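# Transfer spring clip onto the other pouch's fold

## Task

Take the spring clip off and put it on the folded top of the second pouch, pushed on fully so the fold lies flat against the inner back of the jaws. Neither pouch may be moved out of place: both stay upright, face the same direction as at the beginning, and keep the walls under their folds as they were. Everything must settle to rest shortly after you stop, and you must close the scene yourself.

## Robot and tools

Setup: two arms, left_arm (a left five-finger hand, the mirror of a right hand) and right_arm (a right hand). Calibrated bases in the scene frame: left_arm at (-0.039, +0.289, +0.034) m, quat_wxyz (+1.000, 0, 0, +0.010); right_arm at (+0.024, -0.281, +0.038) m, quat_wxyz (+1.000, 0, 0, 0). A camera stand sits behind the arms. A loose object may now and then get a small shove from outside.

Frames. Scene frame: origin at table-top height halfway between the nominal bases, +z up, +x outward over the table, left_arm on the +y side. Reported hand poses, velocities and targets are in each arm's own base frame; fixed cameras and the table use the scene frame. Every offset you send is measured along the axes of that arm's current Hand target. Reported positions can be wrong by a few centimetres.

Hand point: a point fixed to the palm, 0.05 m in front of it and 0.15 m from the wrist mount along the fingers. Its +z runs along straight fingers, +y out of the palm, +x across the palm away from the thumb on the right hand (toward the thumb on the left hand). Straight fingertips reach 0.06-0.07 m past the point and lie 0.06 m behind it along -y. A wrist bracket on the little-finger side can strike things.

The row (28 numbers, each in [-1, 1], one flat list covering both arms): left_arm dx, dy, dz, rx, ry, rz; left hand thumb_turn, thumb_bend, index, middle, ring, little; left force_limit, speed; then the same 14 for right_arm. Pose numbers are offsets, not poses: 1.0 equals 0.6 m or 180 degrees, and rx, ry, rz form one rotation vector. Hand motor numbers are absolute targets: -1 open (straight, thumb beside palm), +1 closed (curled, thumb across in front of the palm). force_limit runs from about 0 N at -1 to 10 N at +1 (15 N for the two thumb motors). speed rises from near zero at -1 to full at +0.48 and stays full to +1; full travel then takes 0.49 s. There is no 'unchanged' value: to keep a hand as it is, resend the eight numbers last executed for it; if none was ever sent, use its hand_measured plus hand_force_limit and hand_speed. Sending all six pose numbers as 0 re-requests that arm's current Hand target.

execute_actions(actions, cameras): actions is a list of actions; each action is up to 15 rows, one row per 1/30 s, and a short action repeats its final row to fill 15 steps. All rows in one action count from the Hand target at that action's start, so a repeated offset moves further. Images appear only if actions is empty or cameras asks for them (["all"], names, or []).

move(target, speed, blend, blocking, cameras): drives each hand point in a straight line. target is one 28-number row or up to 15 rows; every row's offsets count from the same starting Hand targets. speed is in m/s, 0.002 to 4.3, default 0.25 (turn rate limit is twice that in rad/s); one value or one per target. blend (m) rounds corners between list targets; 0 means stop at each. blocking=false returns after about 0.5 s while the move continues. A move lasts at most 10 s and does not avoid obstacles or the other arm. The result adds a 'move:' line: done, off_target, moving, held or fault, plus limits such as paced or held. Done means within 10 mm and 2 degrees.

wait(seconds 0-10), stop() to brake a running move, zoom_image(camera, region [x0, y0, x1, y1] in pixels, at most 504 by 504, from the newest images only), show_instructions() for the reference pages (a five-finger left hand diagram), finished_scene(scene=1) to end, irreversibly.

Cameras: cam_head_left, cam_head_right, cam_high, cam_left_wrist, cam_right_wrist, each 896x504.

Results: end_effector_position (m) and end_effector_quat_wxyz per arm, Hand target (the last commanded pose after clipping; next offsets start here), joint positions, velocities (may read 'within noise' or be omitted), torques (include gravity; numbers 3 and 4 wrap at ±28 N m), motor temperatures, hand_measured, hand_stopped_by (moving, target, force, stalled, fault), hand_load_n (positive when the finger is pushed open; a drop to about 0 signals a lost grip), hand_force_limit, hand_speed.

Behaviour: arms track loosely and often stop 1-3 cm (up to 5 cm) short, usually low; resending zeros or the missing offset helps, waiting does not. Orientation commands are clipped to 40 degrees from the measured one each step. A fingered grasp fits items about 0.035-0.065 m thick, or a handle down to about 0.025 m. A motor moves only when its target changes by 0.002 or more; it locks on arrival or at force_limit. To grip gently, close with speed at -0.94 or below. To squeeze harder, raise force_limit and send a more-closed target; to loosen, send a target more open than hand_measured.

Avoid: dropping items or releasing them while moving, fast impacts, hard pushes on fixed or heavy things, any arm-to-arm contact (including one hand gripping the other's fingers), paths passing near an arm's own base, overloading fingers, knocking anything off the table, and long stretched or blocked holds that heat motors (85 °C warns, 100 °C drops the arm for 30-60 s). An arm pressing on something keeps pressing until commanded back past its hand point. Joint ranges (rad): waist -2.880 to 2.880, shoulder 0 to 3.142, elbow 0 to 3.019, wrist pitch -1.693 to 1.571, wrist yaw -1.571 to 1.571, wrist roll -2.094 to 2.094.

Each tool is called after "Emit:" as name([rows], argument=value, ...), one row to a line, values as JSON.

Reference images:

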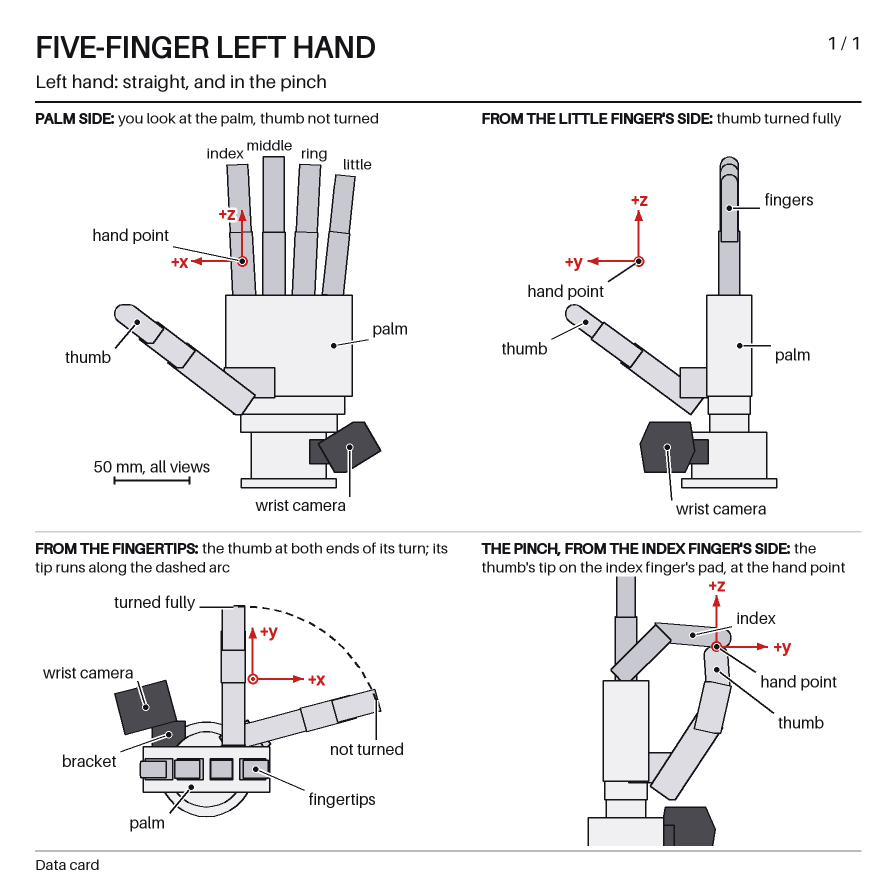

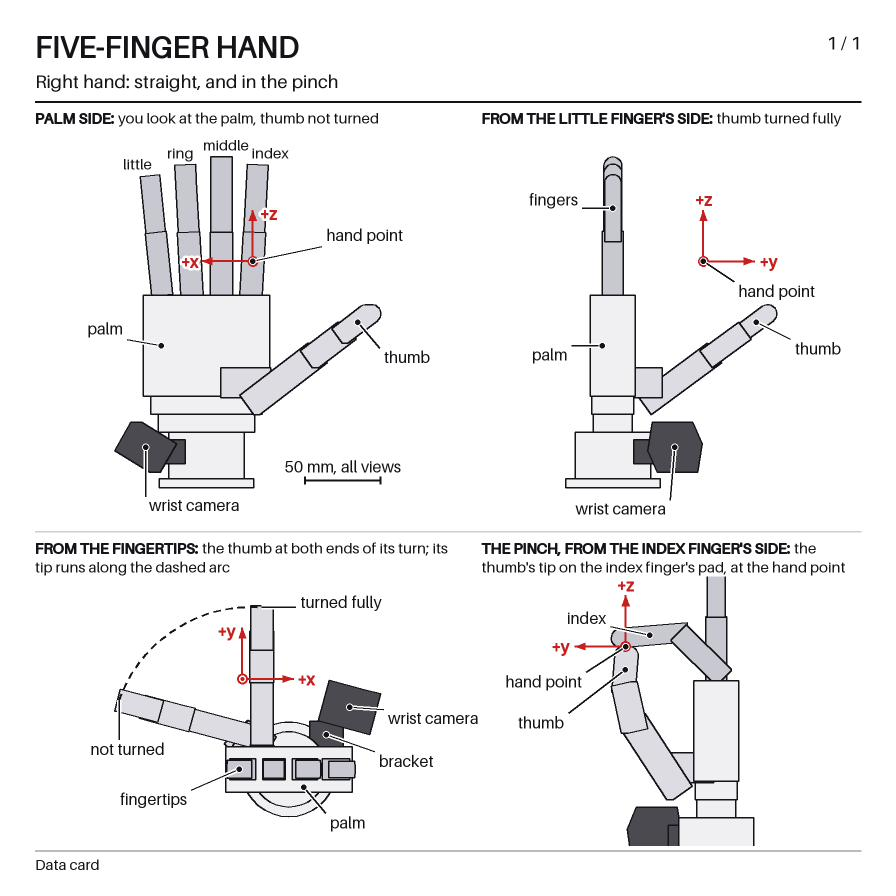

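## Session

Emit:
execute_actions(actions=[])

Scene clock: 0.00 s.
left_arm: end_effector_position=(+0.2874, -0.2183, +0.3668) hand_measured=(-1.000, -1.000, -1.000, -1.000, -1.000, -1.000) hand_load_n=(+0.0, +0.0, +0.0, +0.0, +0.0, +0.0) hand_stopped_by=(target, target, target, target, target, target) hand_force_limit=0.00 hand_speed=-0.80 end_effector_quat_wxyz=(+0.147, +0.504, +0.851, -0.007) | right_arm: end_effector_position=(+1.0065, +0.0607, +0.2000) hand_measured=(-1.000, -1.000, -1.000, -1.000, -1.000, -1.000) hand_load_n=(+0.0, +0.0, +0.0, +0.0, +0.0, +0.0) hand_stopped_by=(target, target, target, target, target, target) hand_force_limit=0.00 hand_speed=-0.80 end_effector_quat_wxyz=(+0.149, +0.661, +0.100, +0.728)
Joint positions: left_arm=[-0.876 1.159 1.475 -1.603 -0.085 1.776] | right_arm=[0.168 2.604 2.377 0.335 0.219 -1.947]
Joint velocities: within noise
Joint torques (N m): no reading
Motor temperatures (°C): left_arm=[26 35 29 29 26 29] | right_arm=[31 28 31 25 28 27]
Heat: left arm: hottest shoulder 35 °C; right arm: hottest waist 31 °C.
Hand target: left_arm +0.2897, -0.2210, +0.3748; +0.157, +0.503, +0.850, -0.010 | right_arm +1.0085, +0.0610, +0.2031; +0.149, +0.657, +0.098, +0.733

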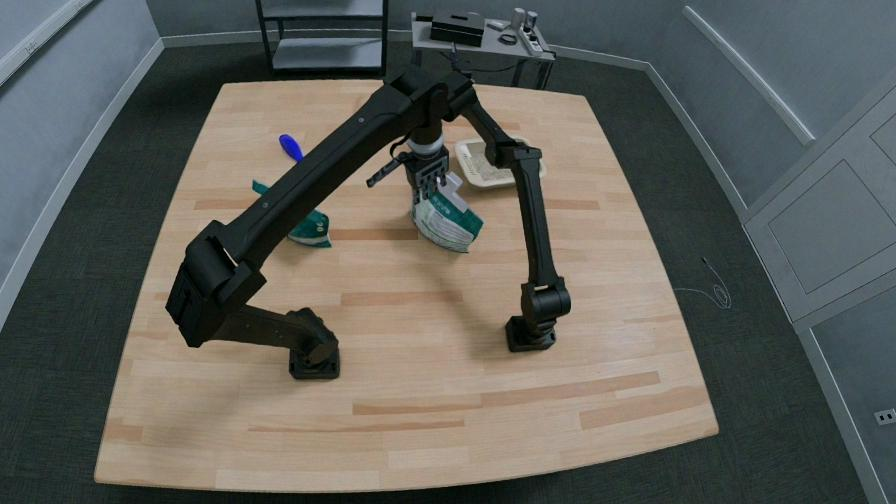

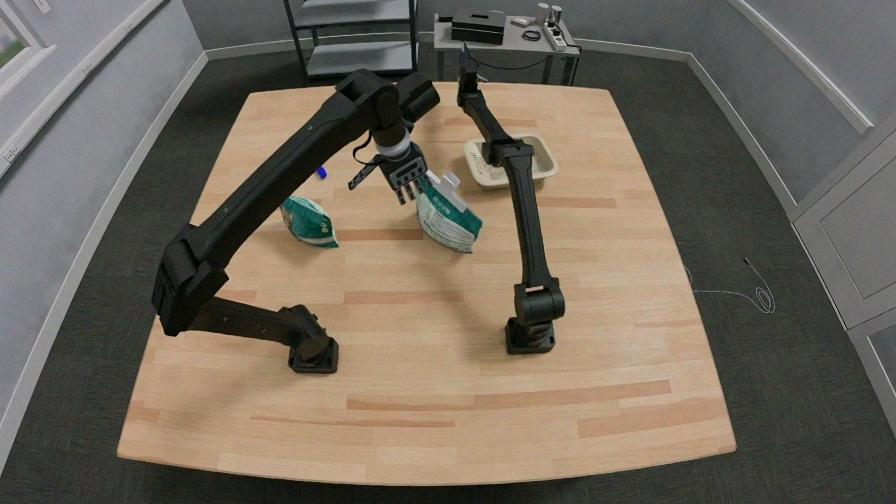

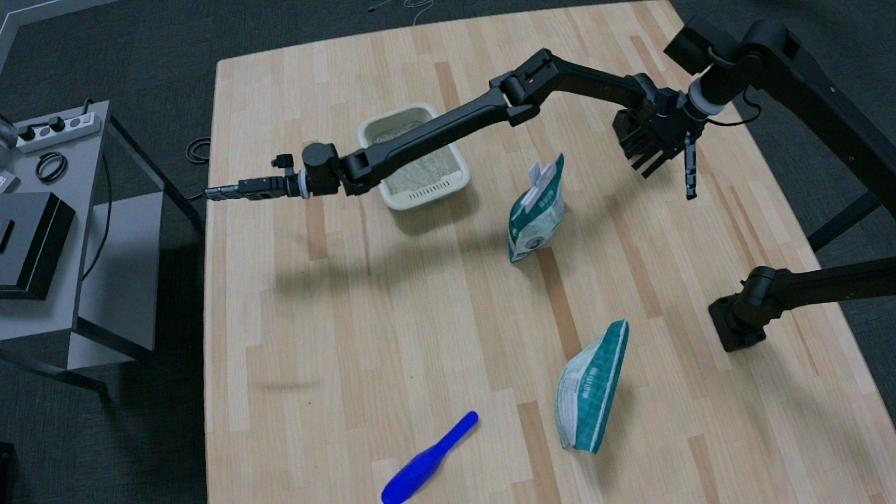

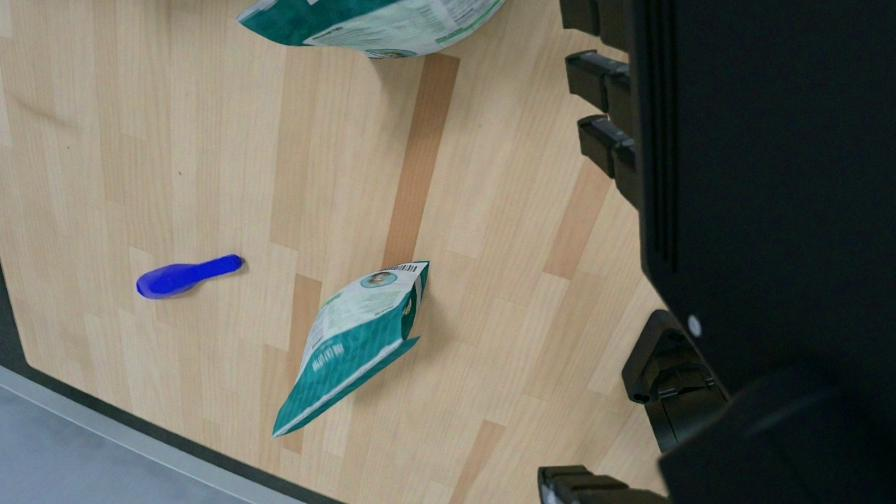

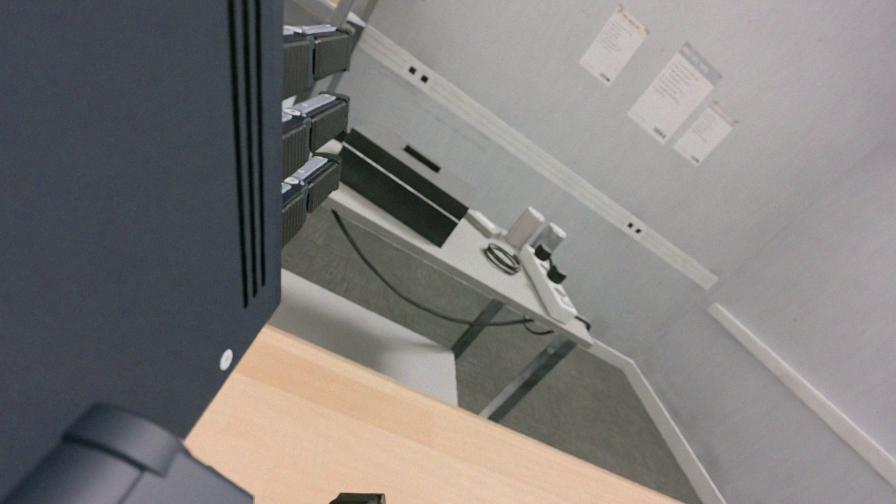

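Emit:
zoom_image(camera="cam_high", region=[460, 130, 680, 280])

Emit:
zoom_image(camera="cam_high", region=[500, 290, 720, 480])

Emit:
zoom_image(camera="cam_head_right", region=[360, 130, 580, 270])

Emit:
zoom_image(camera="cam_head_left", region=[360, 130, 580, 270])

Emit:
zoom_image(camera="cam_head_right", region=[240, 140, 400, 270])

Emit:
zoom_image(camera="cam_head_left", region=[220, 120, 380, 260])

Emit:
zoom_image(camera="cam_left_wrist", region=[200, 200, 500, 460])

Scaled by 2.291 from the camera's 896x504 image, which has a finer 1280x720 frame.

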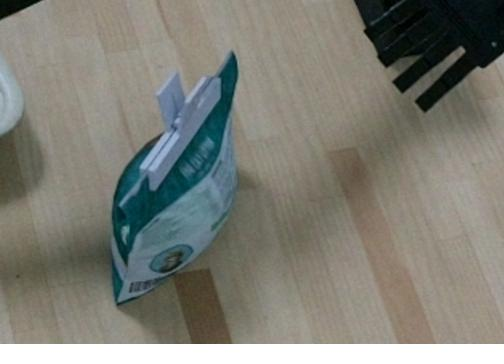

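Scaled by 2.291 from the camera's 896x504 image, which has a finer 1280x720 frame.

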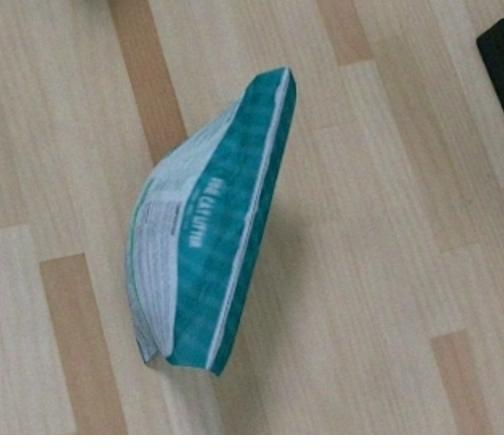

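Scaled by 2.291 from the camera's 896x504 image, which has a finer 1280x720 frame.

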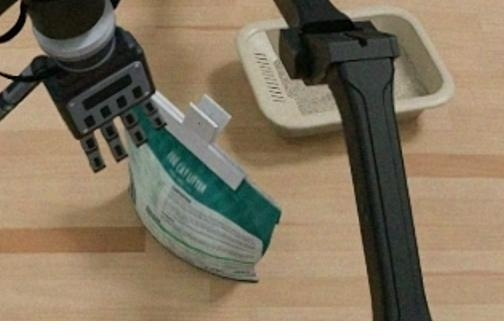

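Scaled by 2.291 from the camera's 896x504 image, which has a finer 1280x720 frame.

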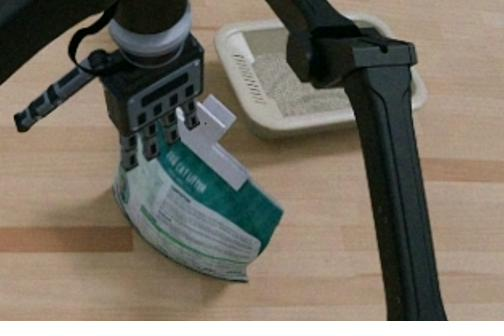

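Scaled by 3.150 from the camera's 896x504 image, which has a finer 1280x720 frame.

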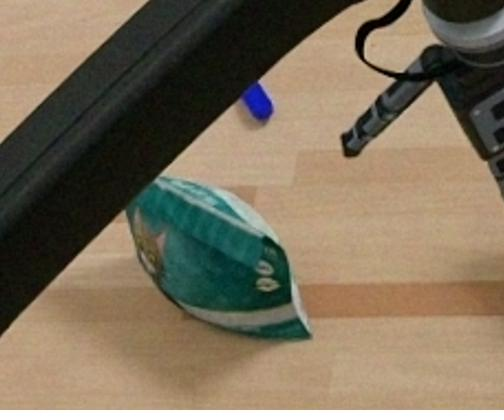

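Scaled by 3.150 from the camera's 896x504 image, which has a finer 1280x720 frame.

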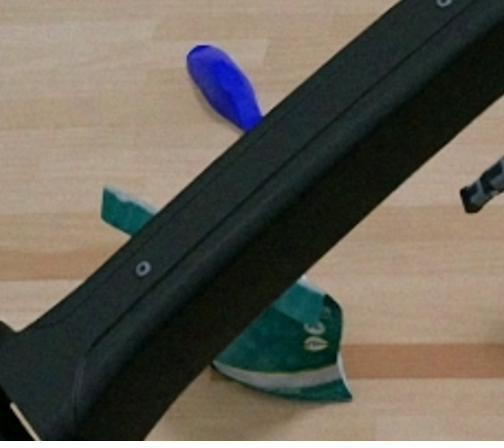

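Scaled by 1.680 from the camera's 896x504 image, which has a finer 1280x720 frame.

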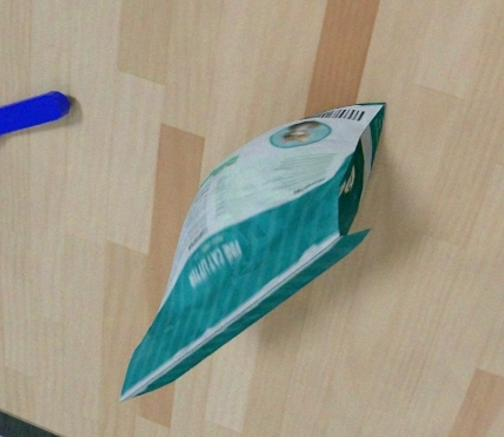

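Emit:
zoom_image(camera="cam_high", region=[500, 140, 580, 270])

Emit:
zoom_image(camera="cam_head_right", region=[400, 160, 500, 260])

Scaled by 3.877 from the camera's 896x504 image, which has a finer 1280x720 frame.

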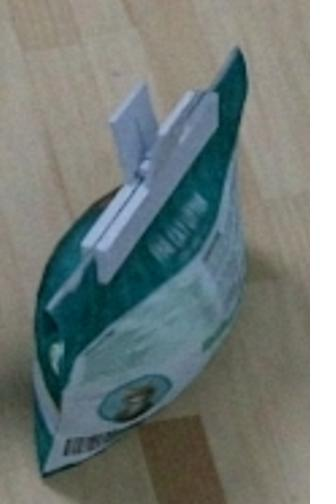

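Scaled by 5.040 from the camera's 896x504 image, which has a finer 1280x720 frame.

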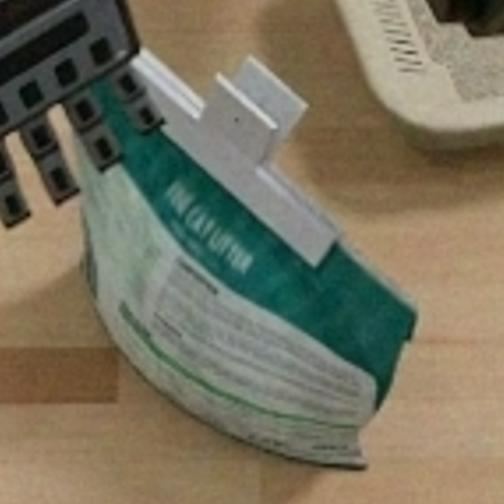

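Emit:
move([
  [-0.229,0.0202,-0.0092,0,0,0,-1,-1,-1,-1,-1,-1,0,-0.8,0.2747,0.1927,-0.6442,0,0,0,-1,-1,-1,-1,-1,-1,0,-0.8],
  [-0.229,0.0202,-0.0092,0,0,0,-1,-1,-1,-1,-1,-1,0,-0.8,0.136,0.653,-0.868,-0.1557,-0.0566,-0.0196,-1,-1,-1,-1,-1,-1,0,-0.8],
], speed=0.2, blend=0.05, cameras=["all"])

Scene clock: 116.50 s.
left_arm: end_effector_position=(+0.3587, -0.3246, +0.4089) hand_measured=(-1.000, -1.000, -1.000, -1.000, -1.000, -1.000) hand_load_n=(+0.0, +0.0, +0.0, +0.0, +0.0, +0.0) hand_stopped_by=(target, target, target, target, target, target) hand_force_limit=0.00 hand_speed=-0.80 end_effector_quat_wxyz=(+0.153, +0.505, +0.849, -0.008) | right_arm: end_effector_position=(+0.4518, -0.2486, +0.3513) hand_measured=(-1.000, -1.000, -1.000, -1.000, -1.000, -1.000) hand_load_n=(+0.0, +0.0, +0.0, +0.0, +0.0, +0.0) hand_stopped_by=(target, target, target, target, target, target) hand_force_limit=0.00 hand_speed=-0.80 end_effector_quat_wxyz=(+0.331, +0.657, -0.077, +0.673)
Joint positions: left_arm=[-0.907 1.517 1.928 -1.687 -0.095 1.752] | right_arm=[-0.26 1.138 0.657 0.613 0.311 -1.951]
Joint torques (N m): left_arm=[0.21 -12.1 12.14 0.27 -0.32 0.01] | right_arm=[-2.14 -6.83 9.18 1.17 -0.15 -0.03]
Motor temperatures (°C): left_arm=[26 35 41 29 26 29] | right_arm=[31 38 40 25 28 27]
Heat: left arm: hottest elbow 41 °C; right arm: hottest elbow 40 °C.
Hand target: left_arm +0.3598, -0.3311, +0.4198; +0.157, +0.503, +0.850, -0.010 | right_arm +0.4493, -0.2504, +0.3510; +0.334, +0.659, -0.075, +0.669
Off the commanded pose: left_arm 0.013 m, 1 deg | right_arm 0.003 m, 1 deg.
joint sent to its limit (left arm) — joint 4 (wrist pitch), lower limit. The joint targets still meet the commanded pose.
move: off_target (left_arm)

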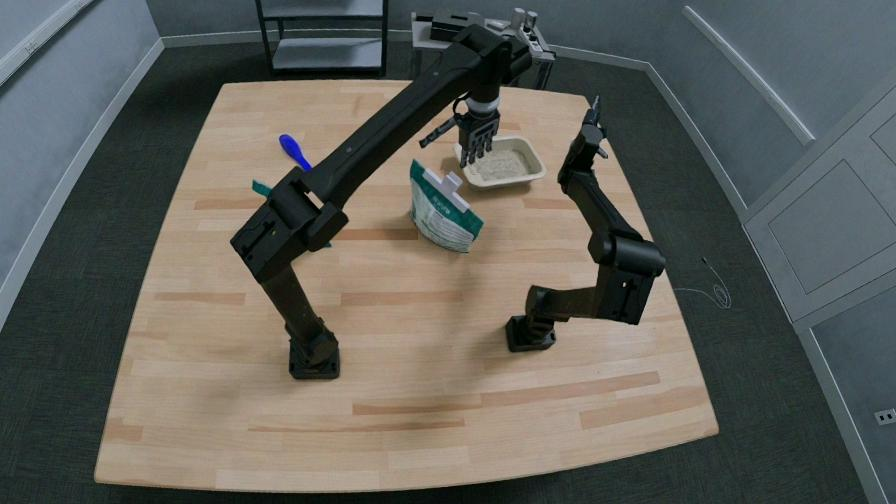

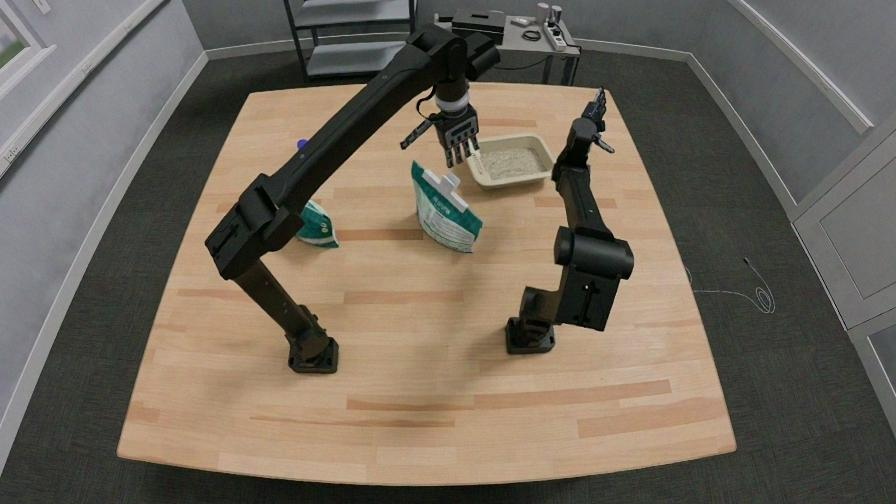

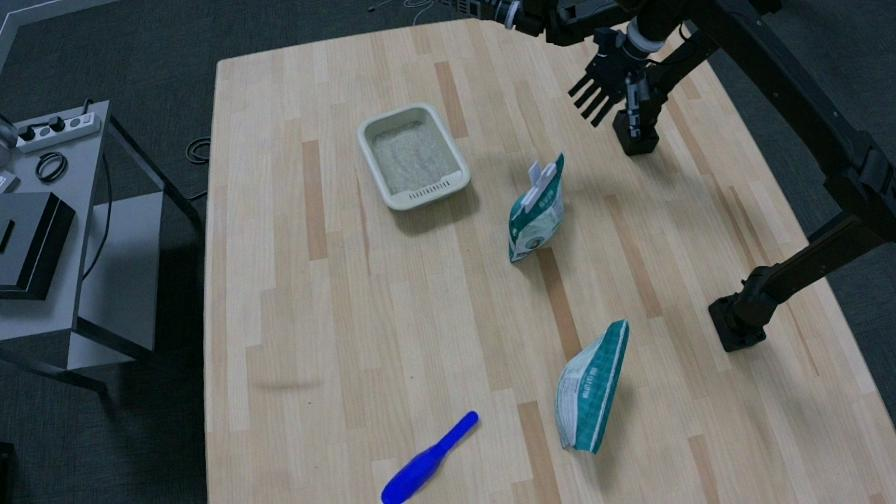

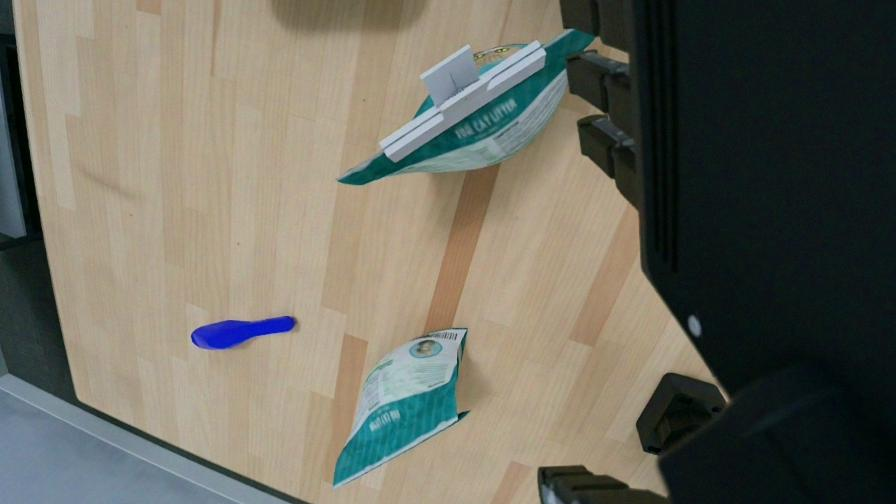

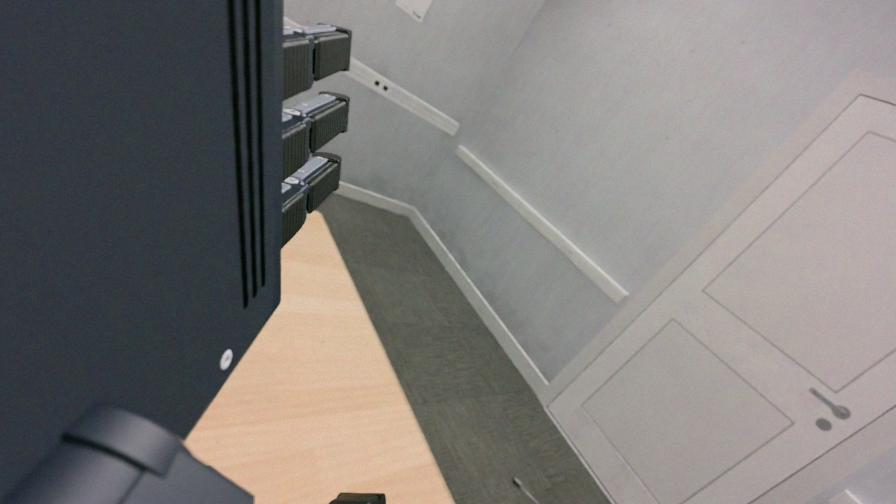

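Emit:
zoom_image(camera="cam_left_wrist", region=[320, 20, 600, 200])

Emit:
zoom_image(camera="cam_left_wrist", region=[300, 300, 500, 500])

Emit:
zoom_image(camera="cam_head_left", region=[390, 130, 510, 270])

Emit:
zoom_image(camera="cam_high", region=[480, 130, 660, 480])

Scaled by 1.800 from the camera's 896x504 image, which has a finer 1280x720 frame.

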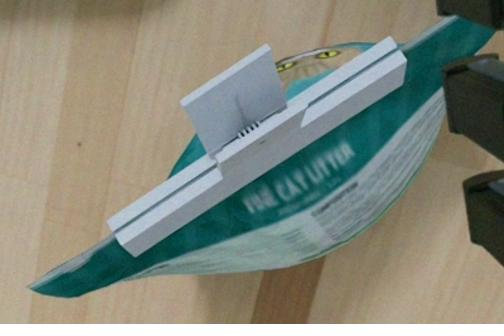

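Scaled by 2.520 from the camera's 896x504 image, which has a finer 1280x720 frame.

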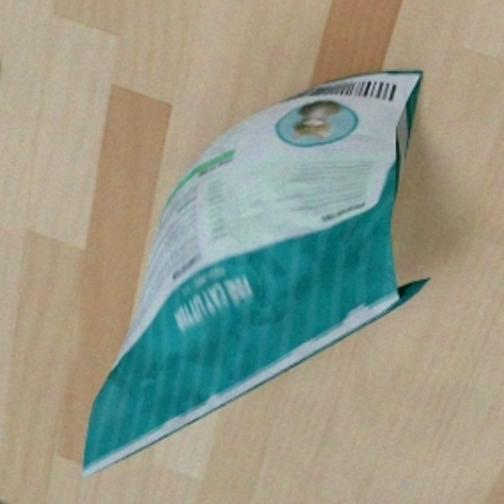

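Scaled by 3.600 from the camera's 896x504 image, which has a finer 1280x720 frame.

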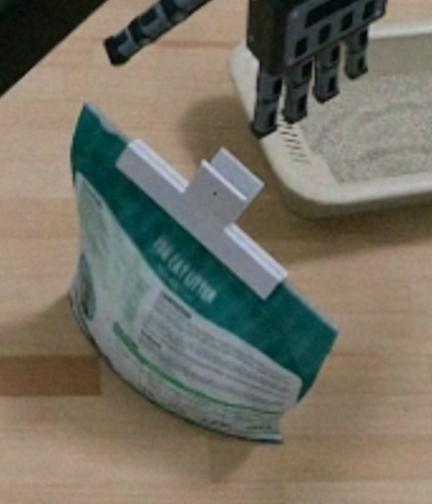

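Scaled by 1.440 from the camera's 896x504 image, which has a finer 1280x720 frame.

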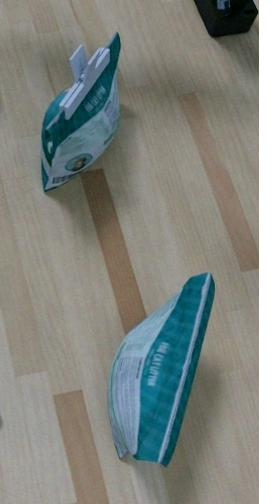

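Emit:
zoom_image(camera="cam_head_right", region=[390, 130, 510, 270])

Emit:
zoom_image(camera="cam_head_right", region=[240, 180, 380, 390])

Emit:
zoom_image(camera="cam_head_left", region=[240, 180, 380, 390])

Emit:
zoom_image(camera="cam_high", region=[500, 50, 680, 280])

Scaled by 3.600 from the camera's 896x504 image, which has a finer 1280x720 frame.

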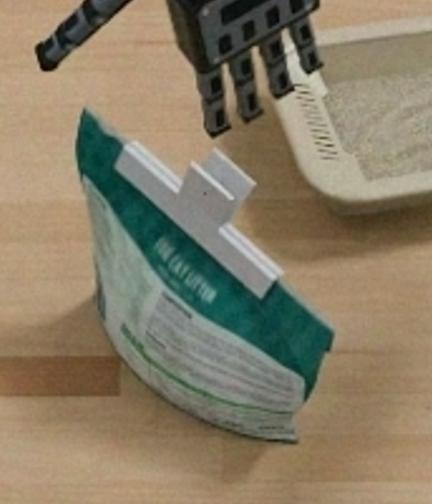

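Scaled by 2.400 from the camera's 896x504 image, which has a finer 1280x720 frame.

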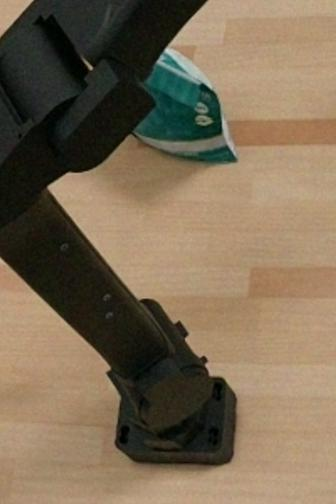

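Scaled by 2.400 from the camera's 896x504 image, which has a finer 1280x720 frame.

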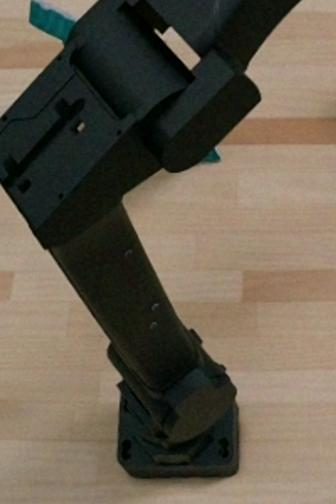

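Scaled by 2.191 from the camera's 896x504 image, which has a finer 1280x720 frame.

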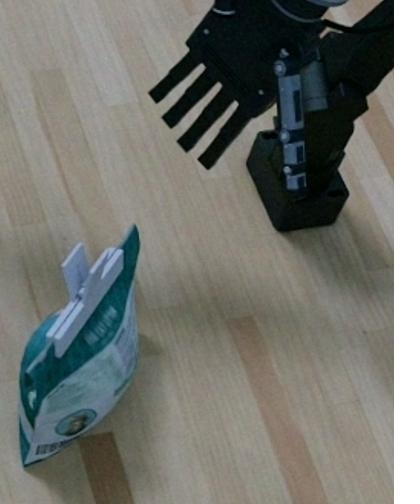

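Emit:
move(target=[-0.074,0.163,0.1753,-0.0407,0.1057,-0.5285,-1,-1,-1,-1,-1,-1,0,-0.8,0,0,0,0,0,0,-1,-1,-1,-1,-1,-1,0,-0.8], speed=0.3, cameras=["all"])

Scene clock: 240.43 s.
left_arm: end_effector_position=(+0.4841, -0.3374, +0.3372) hand_measured=(-1.000, -1.000, -1.000, -1.000, -1.000, -1.000) hand_load_n=(-0.5, +0.0, +0.0, +0.0, +0.0, +0.0) hand_stopped_by=(target, target, target, target, target, target) hand_force_limit=0.00 hand_speed=-0.80 end_effector_quat_wxyz=(+0.096, -0.289, +0.945, -0.118) | right_arm: end_effector_position=(+0.4518, -0.2486, +0.3513) hand_measured=(-1.000, -1.000, -1.000, -1.000, -1.000, -1.000) hand_load_n=(+0.0, +0.0, +0.0, +0.5, +0.0, +0.0) hand_stopped_by=(target, target, target, target, target, target) hand_force_limit=0.00 hand_speed=-0.80 end_effector_quat_wxyz=(+0.331, +0.657, -0.077, +0.673)
Joint positions: left_arm=[-0.598 1.95 2.372 -1.687 -0.002 0.381] | right_arm=[-0.26 1.138 0.657 0.613 0.311 -1.951]
Joint torques (N m): left_arm=[1.08 -18.9 12.05 0.14 0.12 -0.01] | right_arm=[-1.73 -6.71 9.18 1.32 -0.15 -0.03]
Motor temperatures (°C): left_arm=[26 36 47 29 27 29] | right_arm=[31 30 36 25 28 27]
Heat: left arm: hottest elbow 47 °C; right arm: hottest elbow 36 °C.
Hand target: left_arm +0.4905, -0.3389, +0.3457; +0.000, -0.299, +0.954, +0.000 | right_arm +0.4492, -0.2504, +0.3510; +0.334, +0.659, -0.076, +0.669
Off the commanded pose: left_arm 0.011 m, 18 deg | right_arm 0.003 m, 1 deg.
joint sent to its limit (left arm) — joint 4 (wrist pitch), lower limit. The joint targets are off in orientation, not in position.
move: off_target (left_arm)

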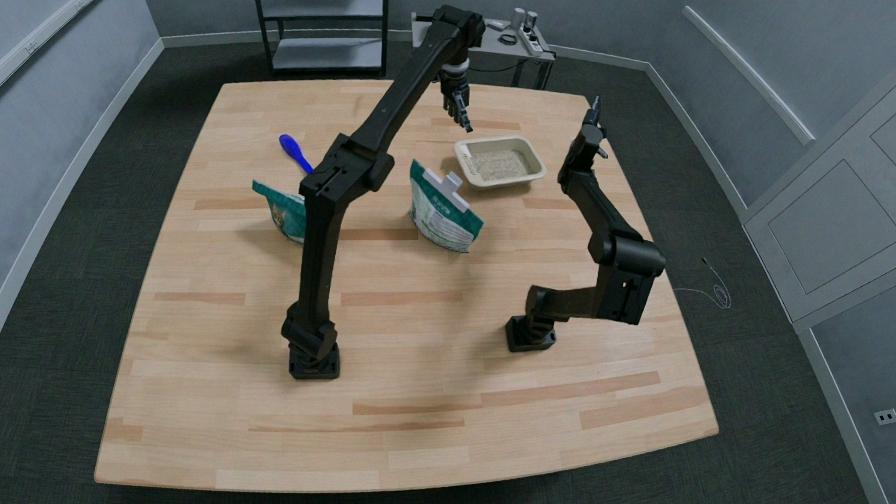

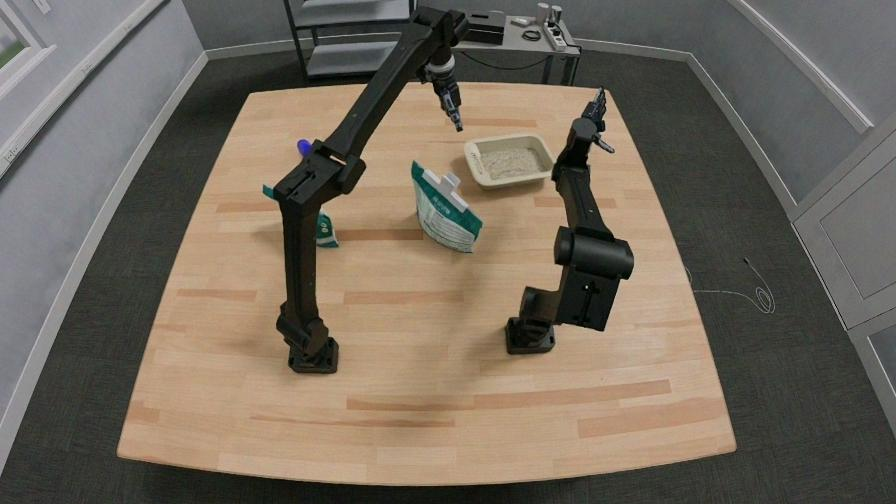

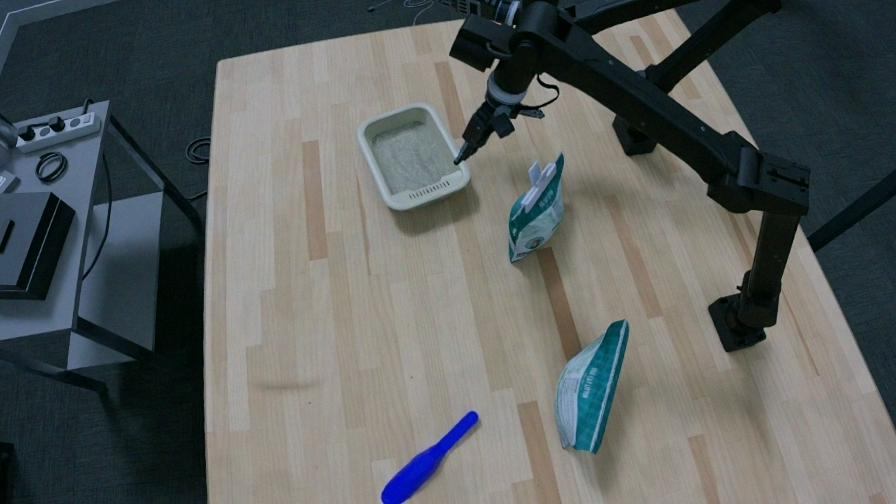

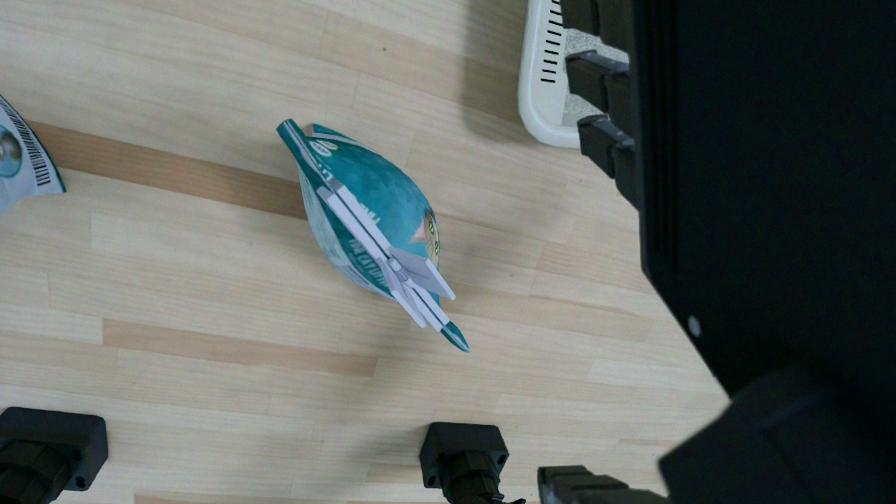

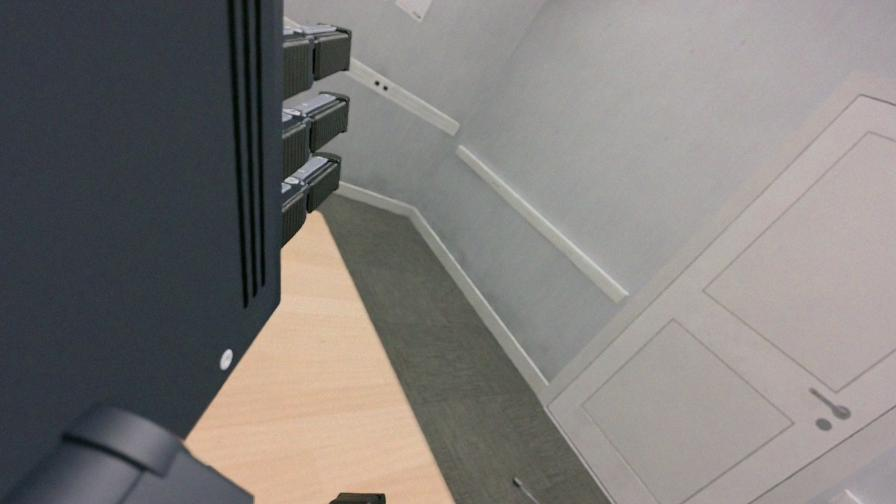

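Emit:
zoom_image(camera="cam_left_wrist", region=[260, 100, 500, 370])

Emit:
zoom_image(camera="cam_head_left", region=[400, 70, 500, 260])

Emit:
zoom_image(camera="cam_head_left", region=[240, 170, 360, 260])

Emit:
zoom_image(camera="cam_high", region=[490, 140, 590, 270])

Emit:
zoom_image(camera="cam_high", region=[530, 300, 650, 480])

Scaled by 1.867 from the camera's 896x504 image, which has a finer 1280x720 frame.

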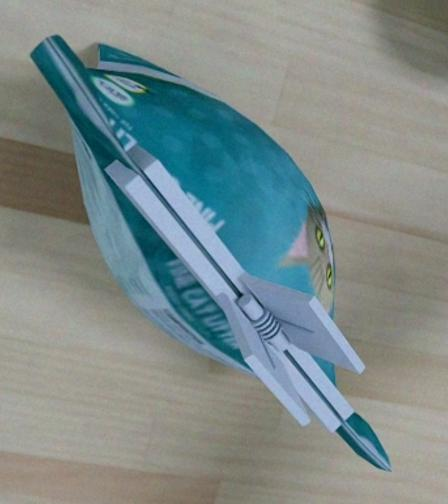

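Scaled by 2.653 from the camera's 896x504 image, which has a finer 1280x720 frame.

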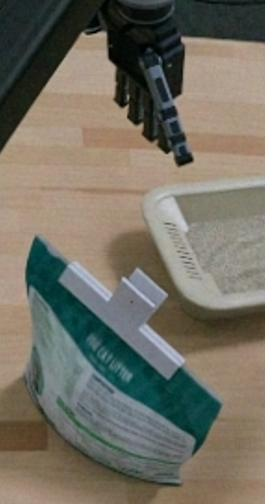

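Scaled by 4.200 from the camera's 896x504 image, which has a finer 1280x720 frame.

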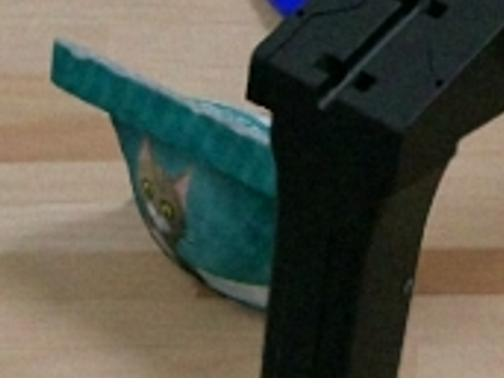

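Scaled by 3.877 from the camera's 896x504 image, which has a finer 1280x720 frame.

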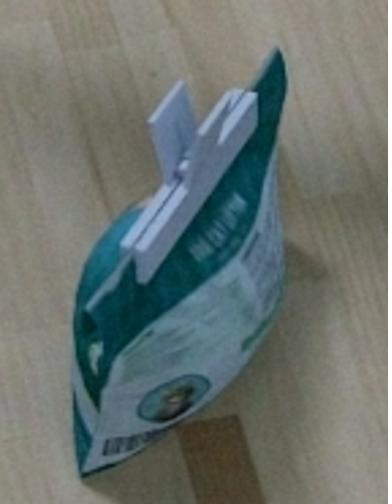

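Scaled by 2.800 from the camera's 896x504 image, which has a finer 1280x720 frame.

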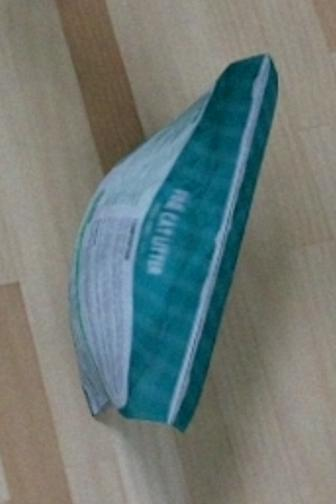

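Emit:
move(target=[0.121,-0.0543,0.2012,0,0,-0.0669,-1,-1,1,1,1,1,0,-0.2,0,0,0,0,0,0,-1,-1,-1,-1,-1,-1,0,-0.8], speed=0.1, cameras=["cam_head_left","cam_head_right","cam_high","cam_left_wrist"])

Scene clock: 393.57 s.
left_arm: end_effector_position=(+0.4524, -0.4044, +0.2323) hand_measured=(-1.000, -1.000, +1.000, +1.000, +1.000, +1.000) hand_load_n=(+0.0, +0.0, +0.0, +0.0, +0.0, +0.0) hand_stopped_by=(target, target, target, target, target, target) hand_force_limit=0.00 hand_speed=-0.20 end_effector_quat_wxyz=(+0.022, -0.396, +0.917, -0.042) | right_arm: end_effector_position=(+0.4518, -0.2486, +0.3513) hand_measured=(-1.000, -1.000, -1.000, -1.000, -1.000, -1.000) hand_load_n=(+0.0, +0.0, +0.0, +0.0, +0.0, +0.0) hand_stopped_by=(target, target, target, target, target, target) hand_force_limit=0.00 hand_speed=-0.80 end_effector_quat_wxyz=(+0.331, +0.657, -0.077, +0.673)
Joint positions: left_arm=[-0.685 2.092 2.304 -1.688 -0.001 0.071] | right_arm=[-0.26 1.138 0.657 0.613 0.311 -1.951]
Joint torques (N m): left_arm=[0.5 -20.72 8.44 -0.24 0.13 -0.03] | right_arm=[-1.38 -7 9.25 1.22 -0.14 0.01]
Motor temperatures (°C): left_arm=[26 43 50 29 26 29] | right_arm=[30 29 36 25 28 27]
Heat: left arm: hottest elbow 50 °C; right arm: hottest elbow 36 °C.
Hand target: left_arm +0.4493, -0.4070, +0.2249; +0.000, -0.397, +0.918, +0.001 | right_arm +0.4492, -0.2504, +0.3510; +0.334, +0.659, -0.076, +0.669
Off the commanded pose: left_arm 0.008 m, 5 deg | right_arm 0.003 m, 1 deg.
joint sent to its limit (left arm) — joint 4 (wrist pitch), lower limit. The joint targets are off in orientation, not in position.
move: off_target (left_arm)
Images, in order (width x height): cam_head_left 896x504, cam_head_right 896x504, cam_high 896x504, cam_left_wrist 896x504.

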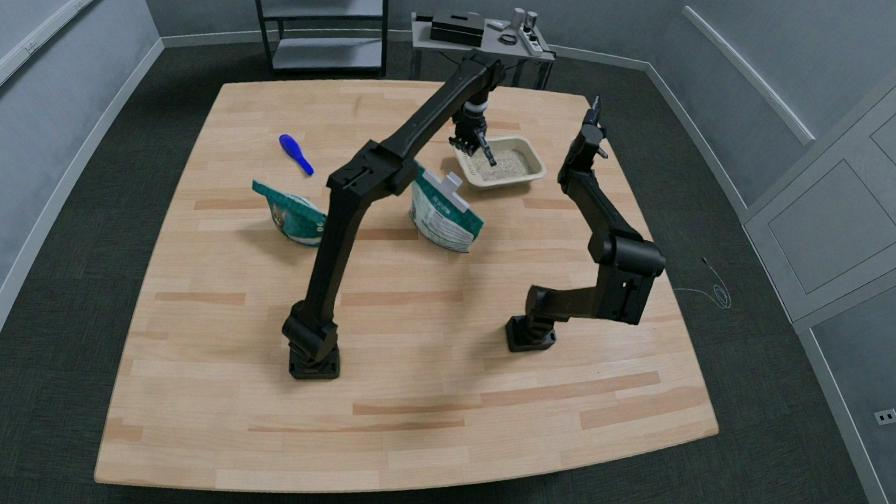

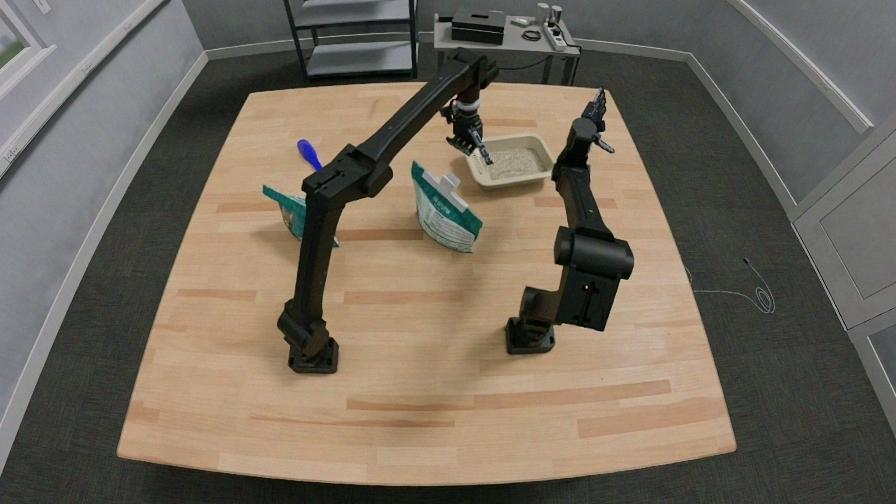

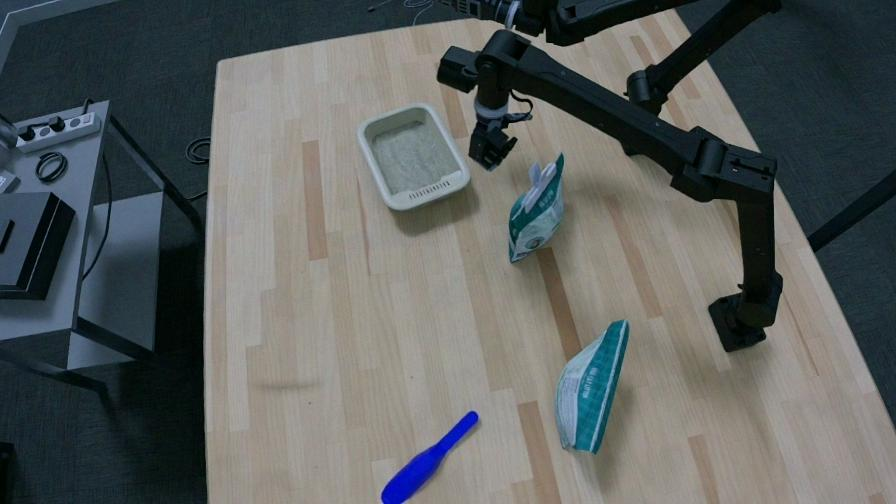

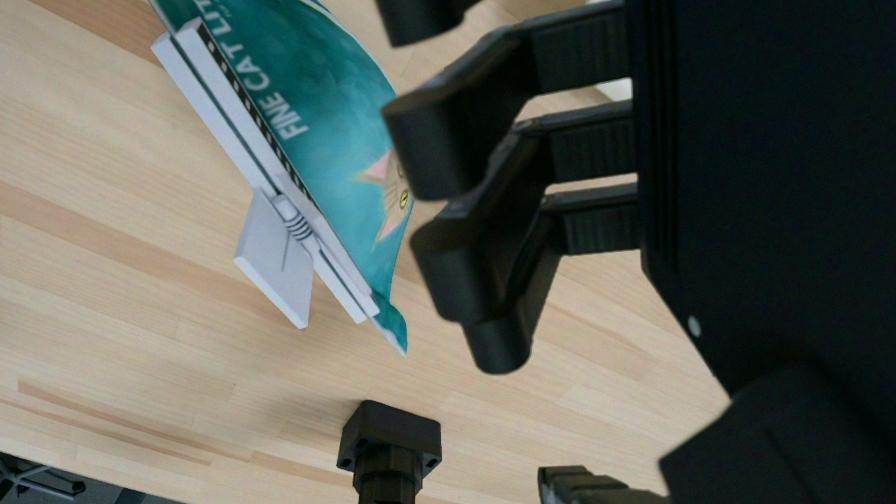

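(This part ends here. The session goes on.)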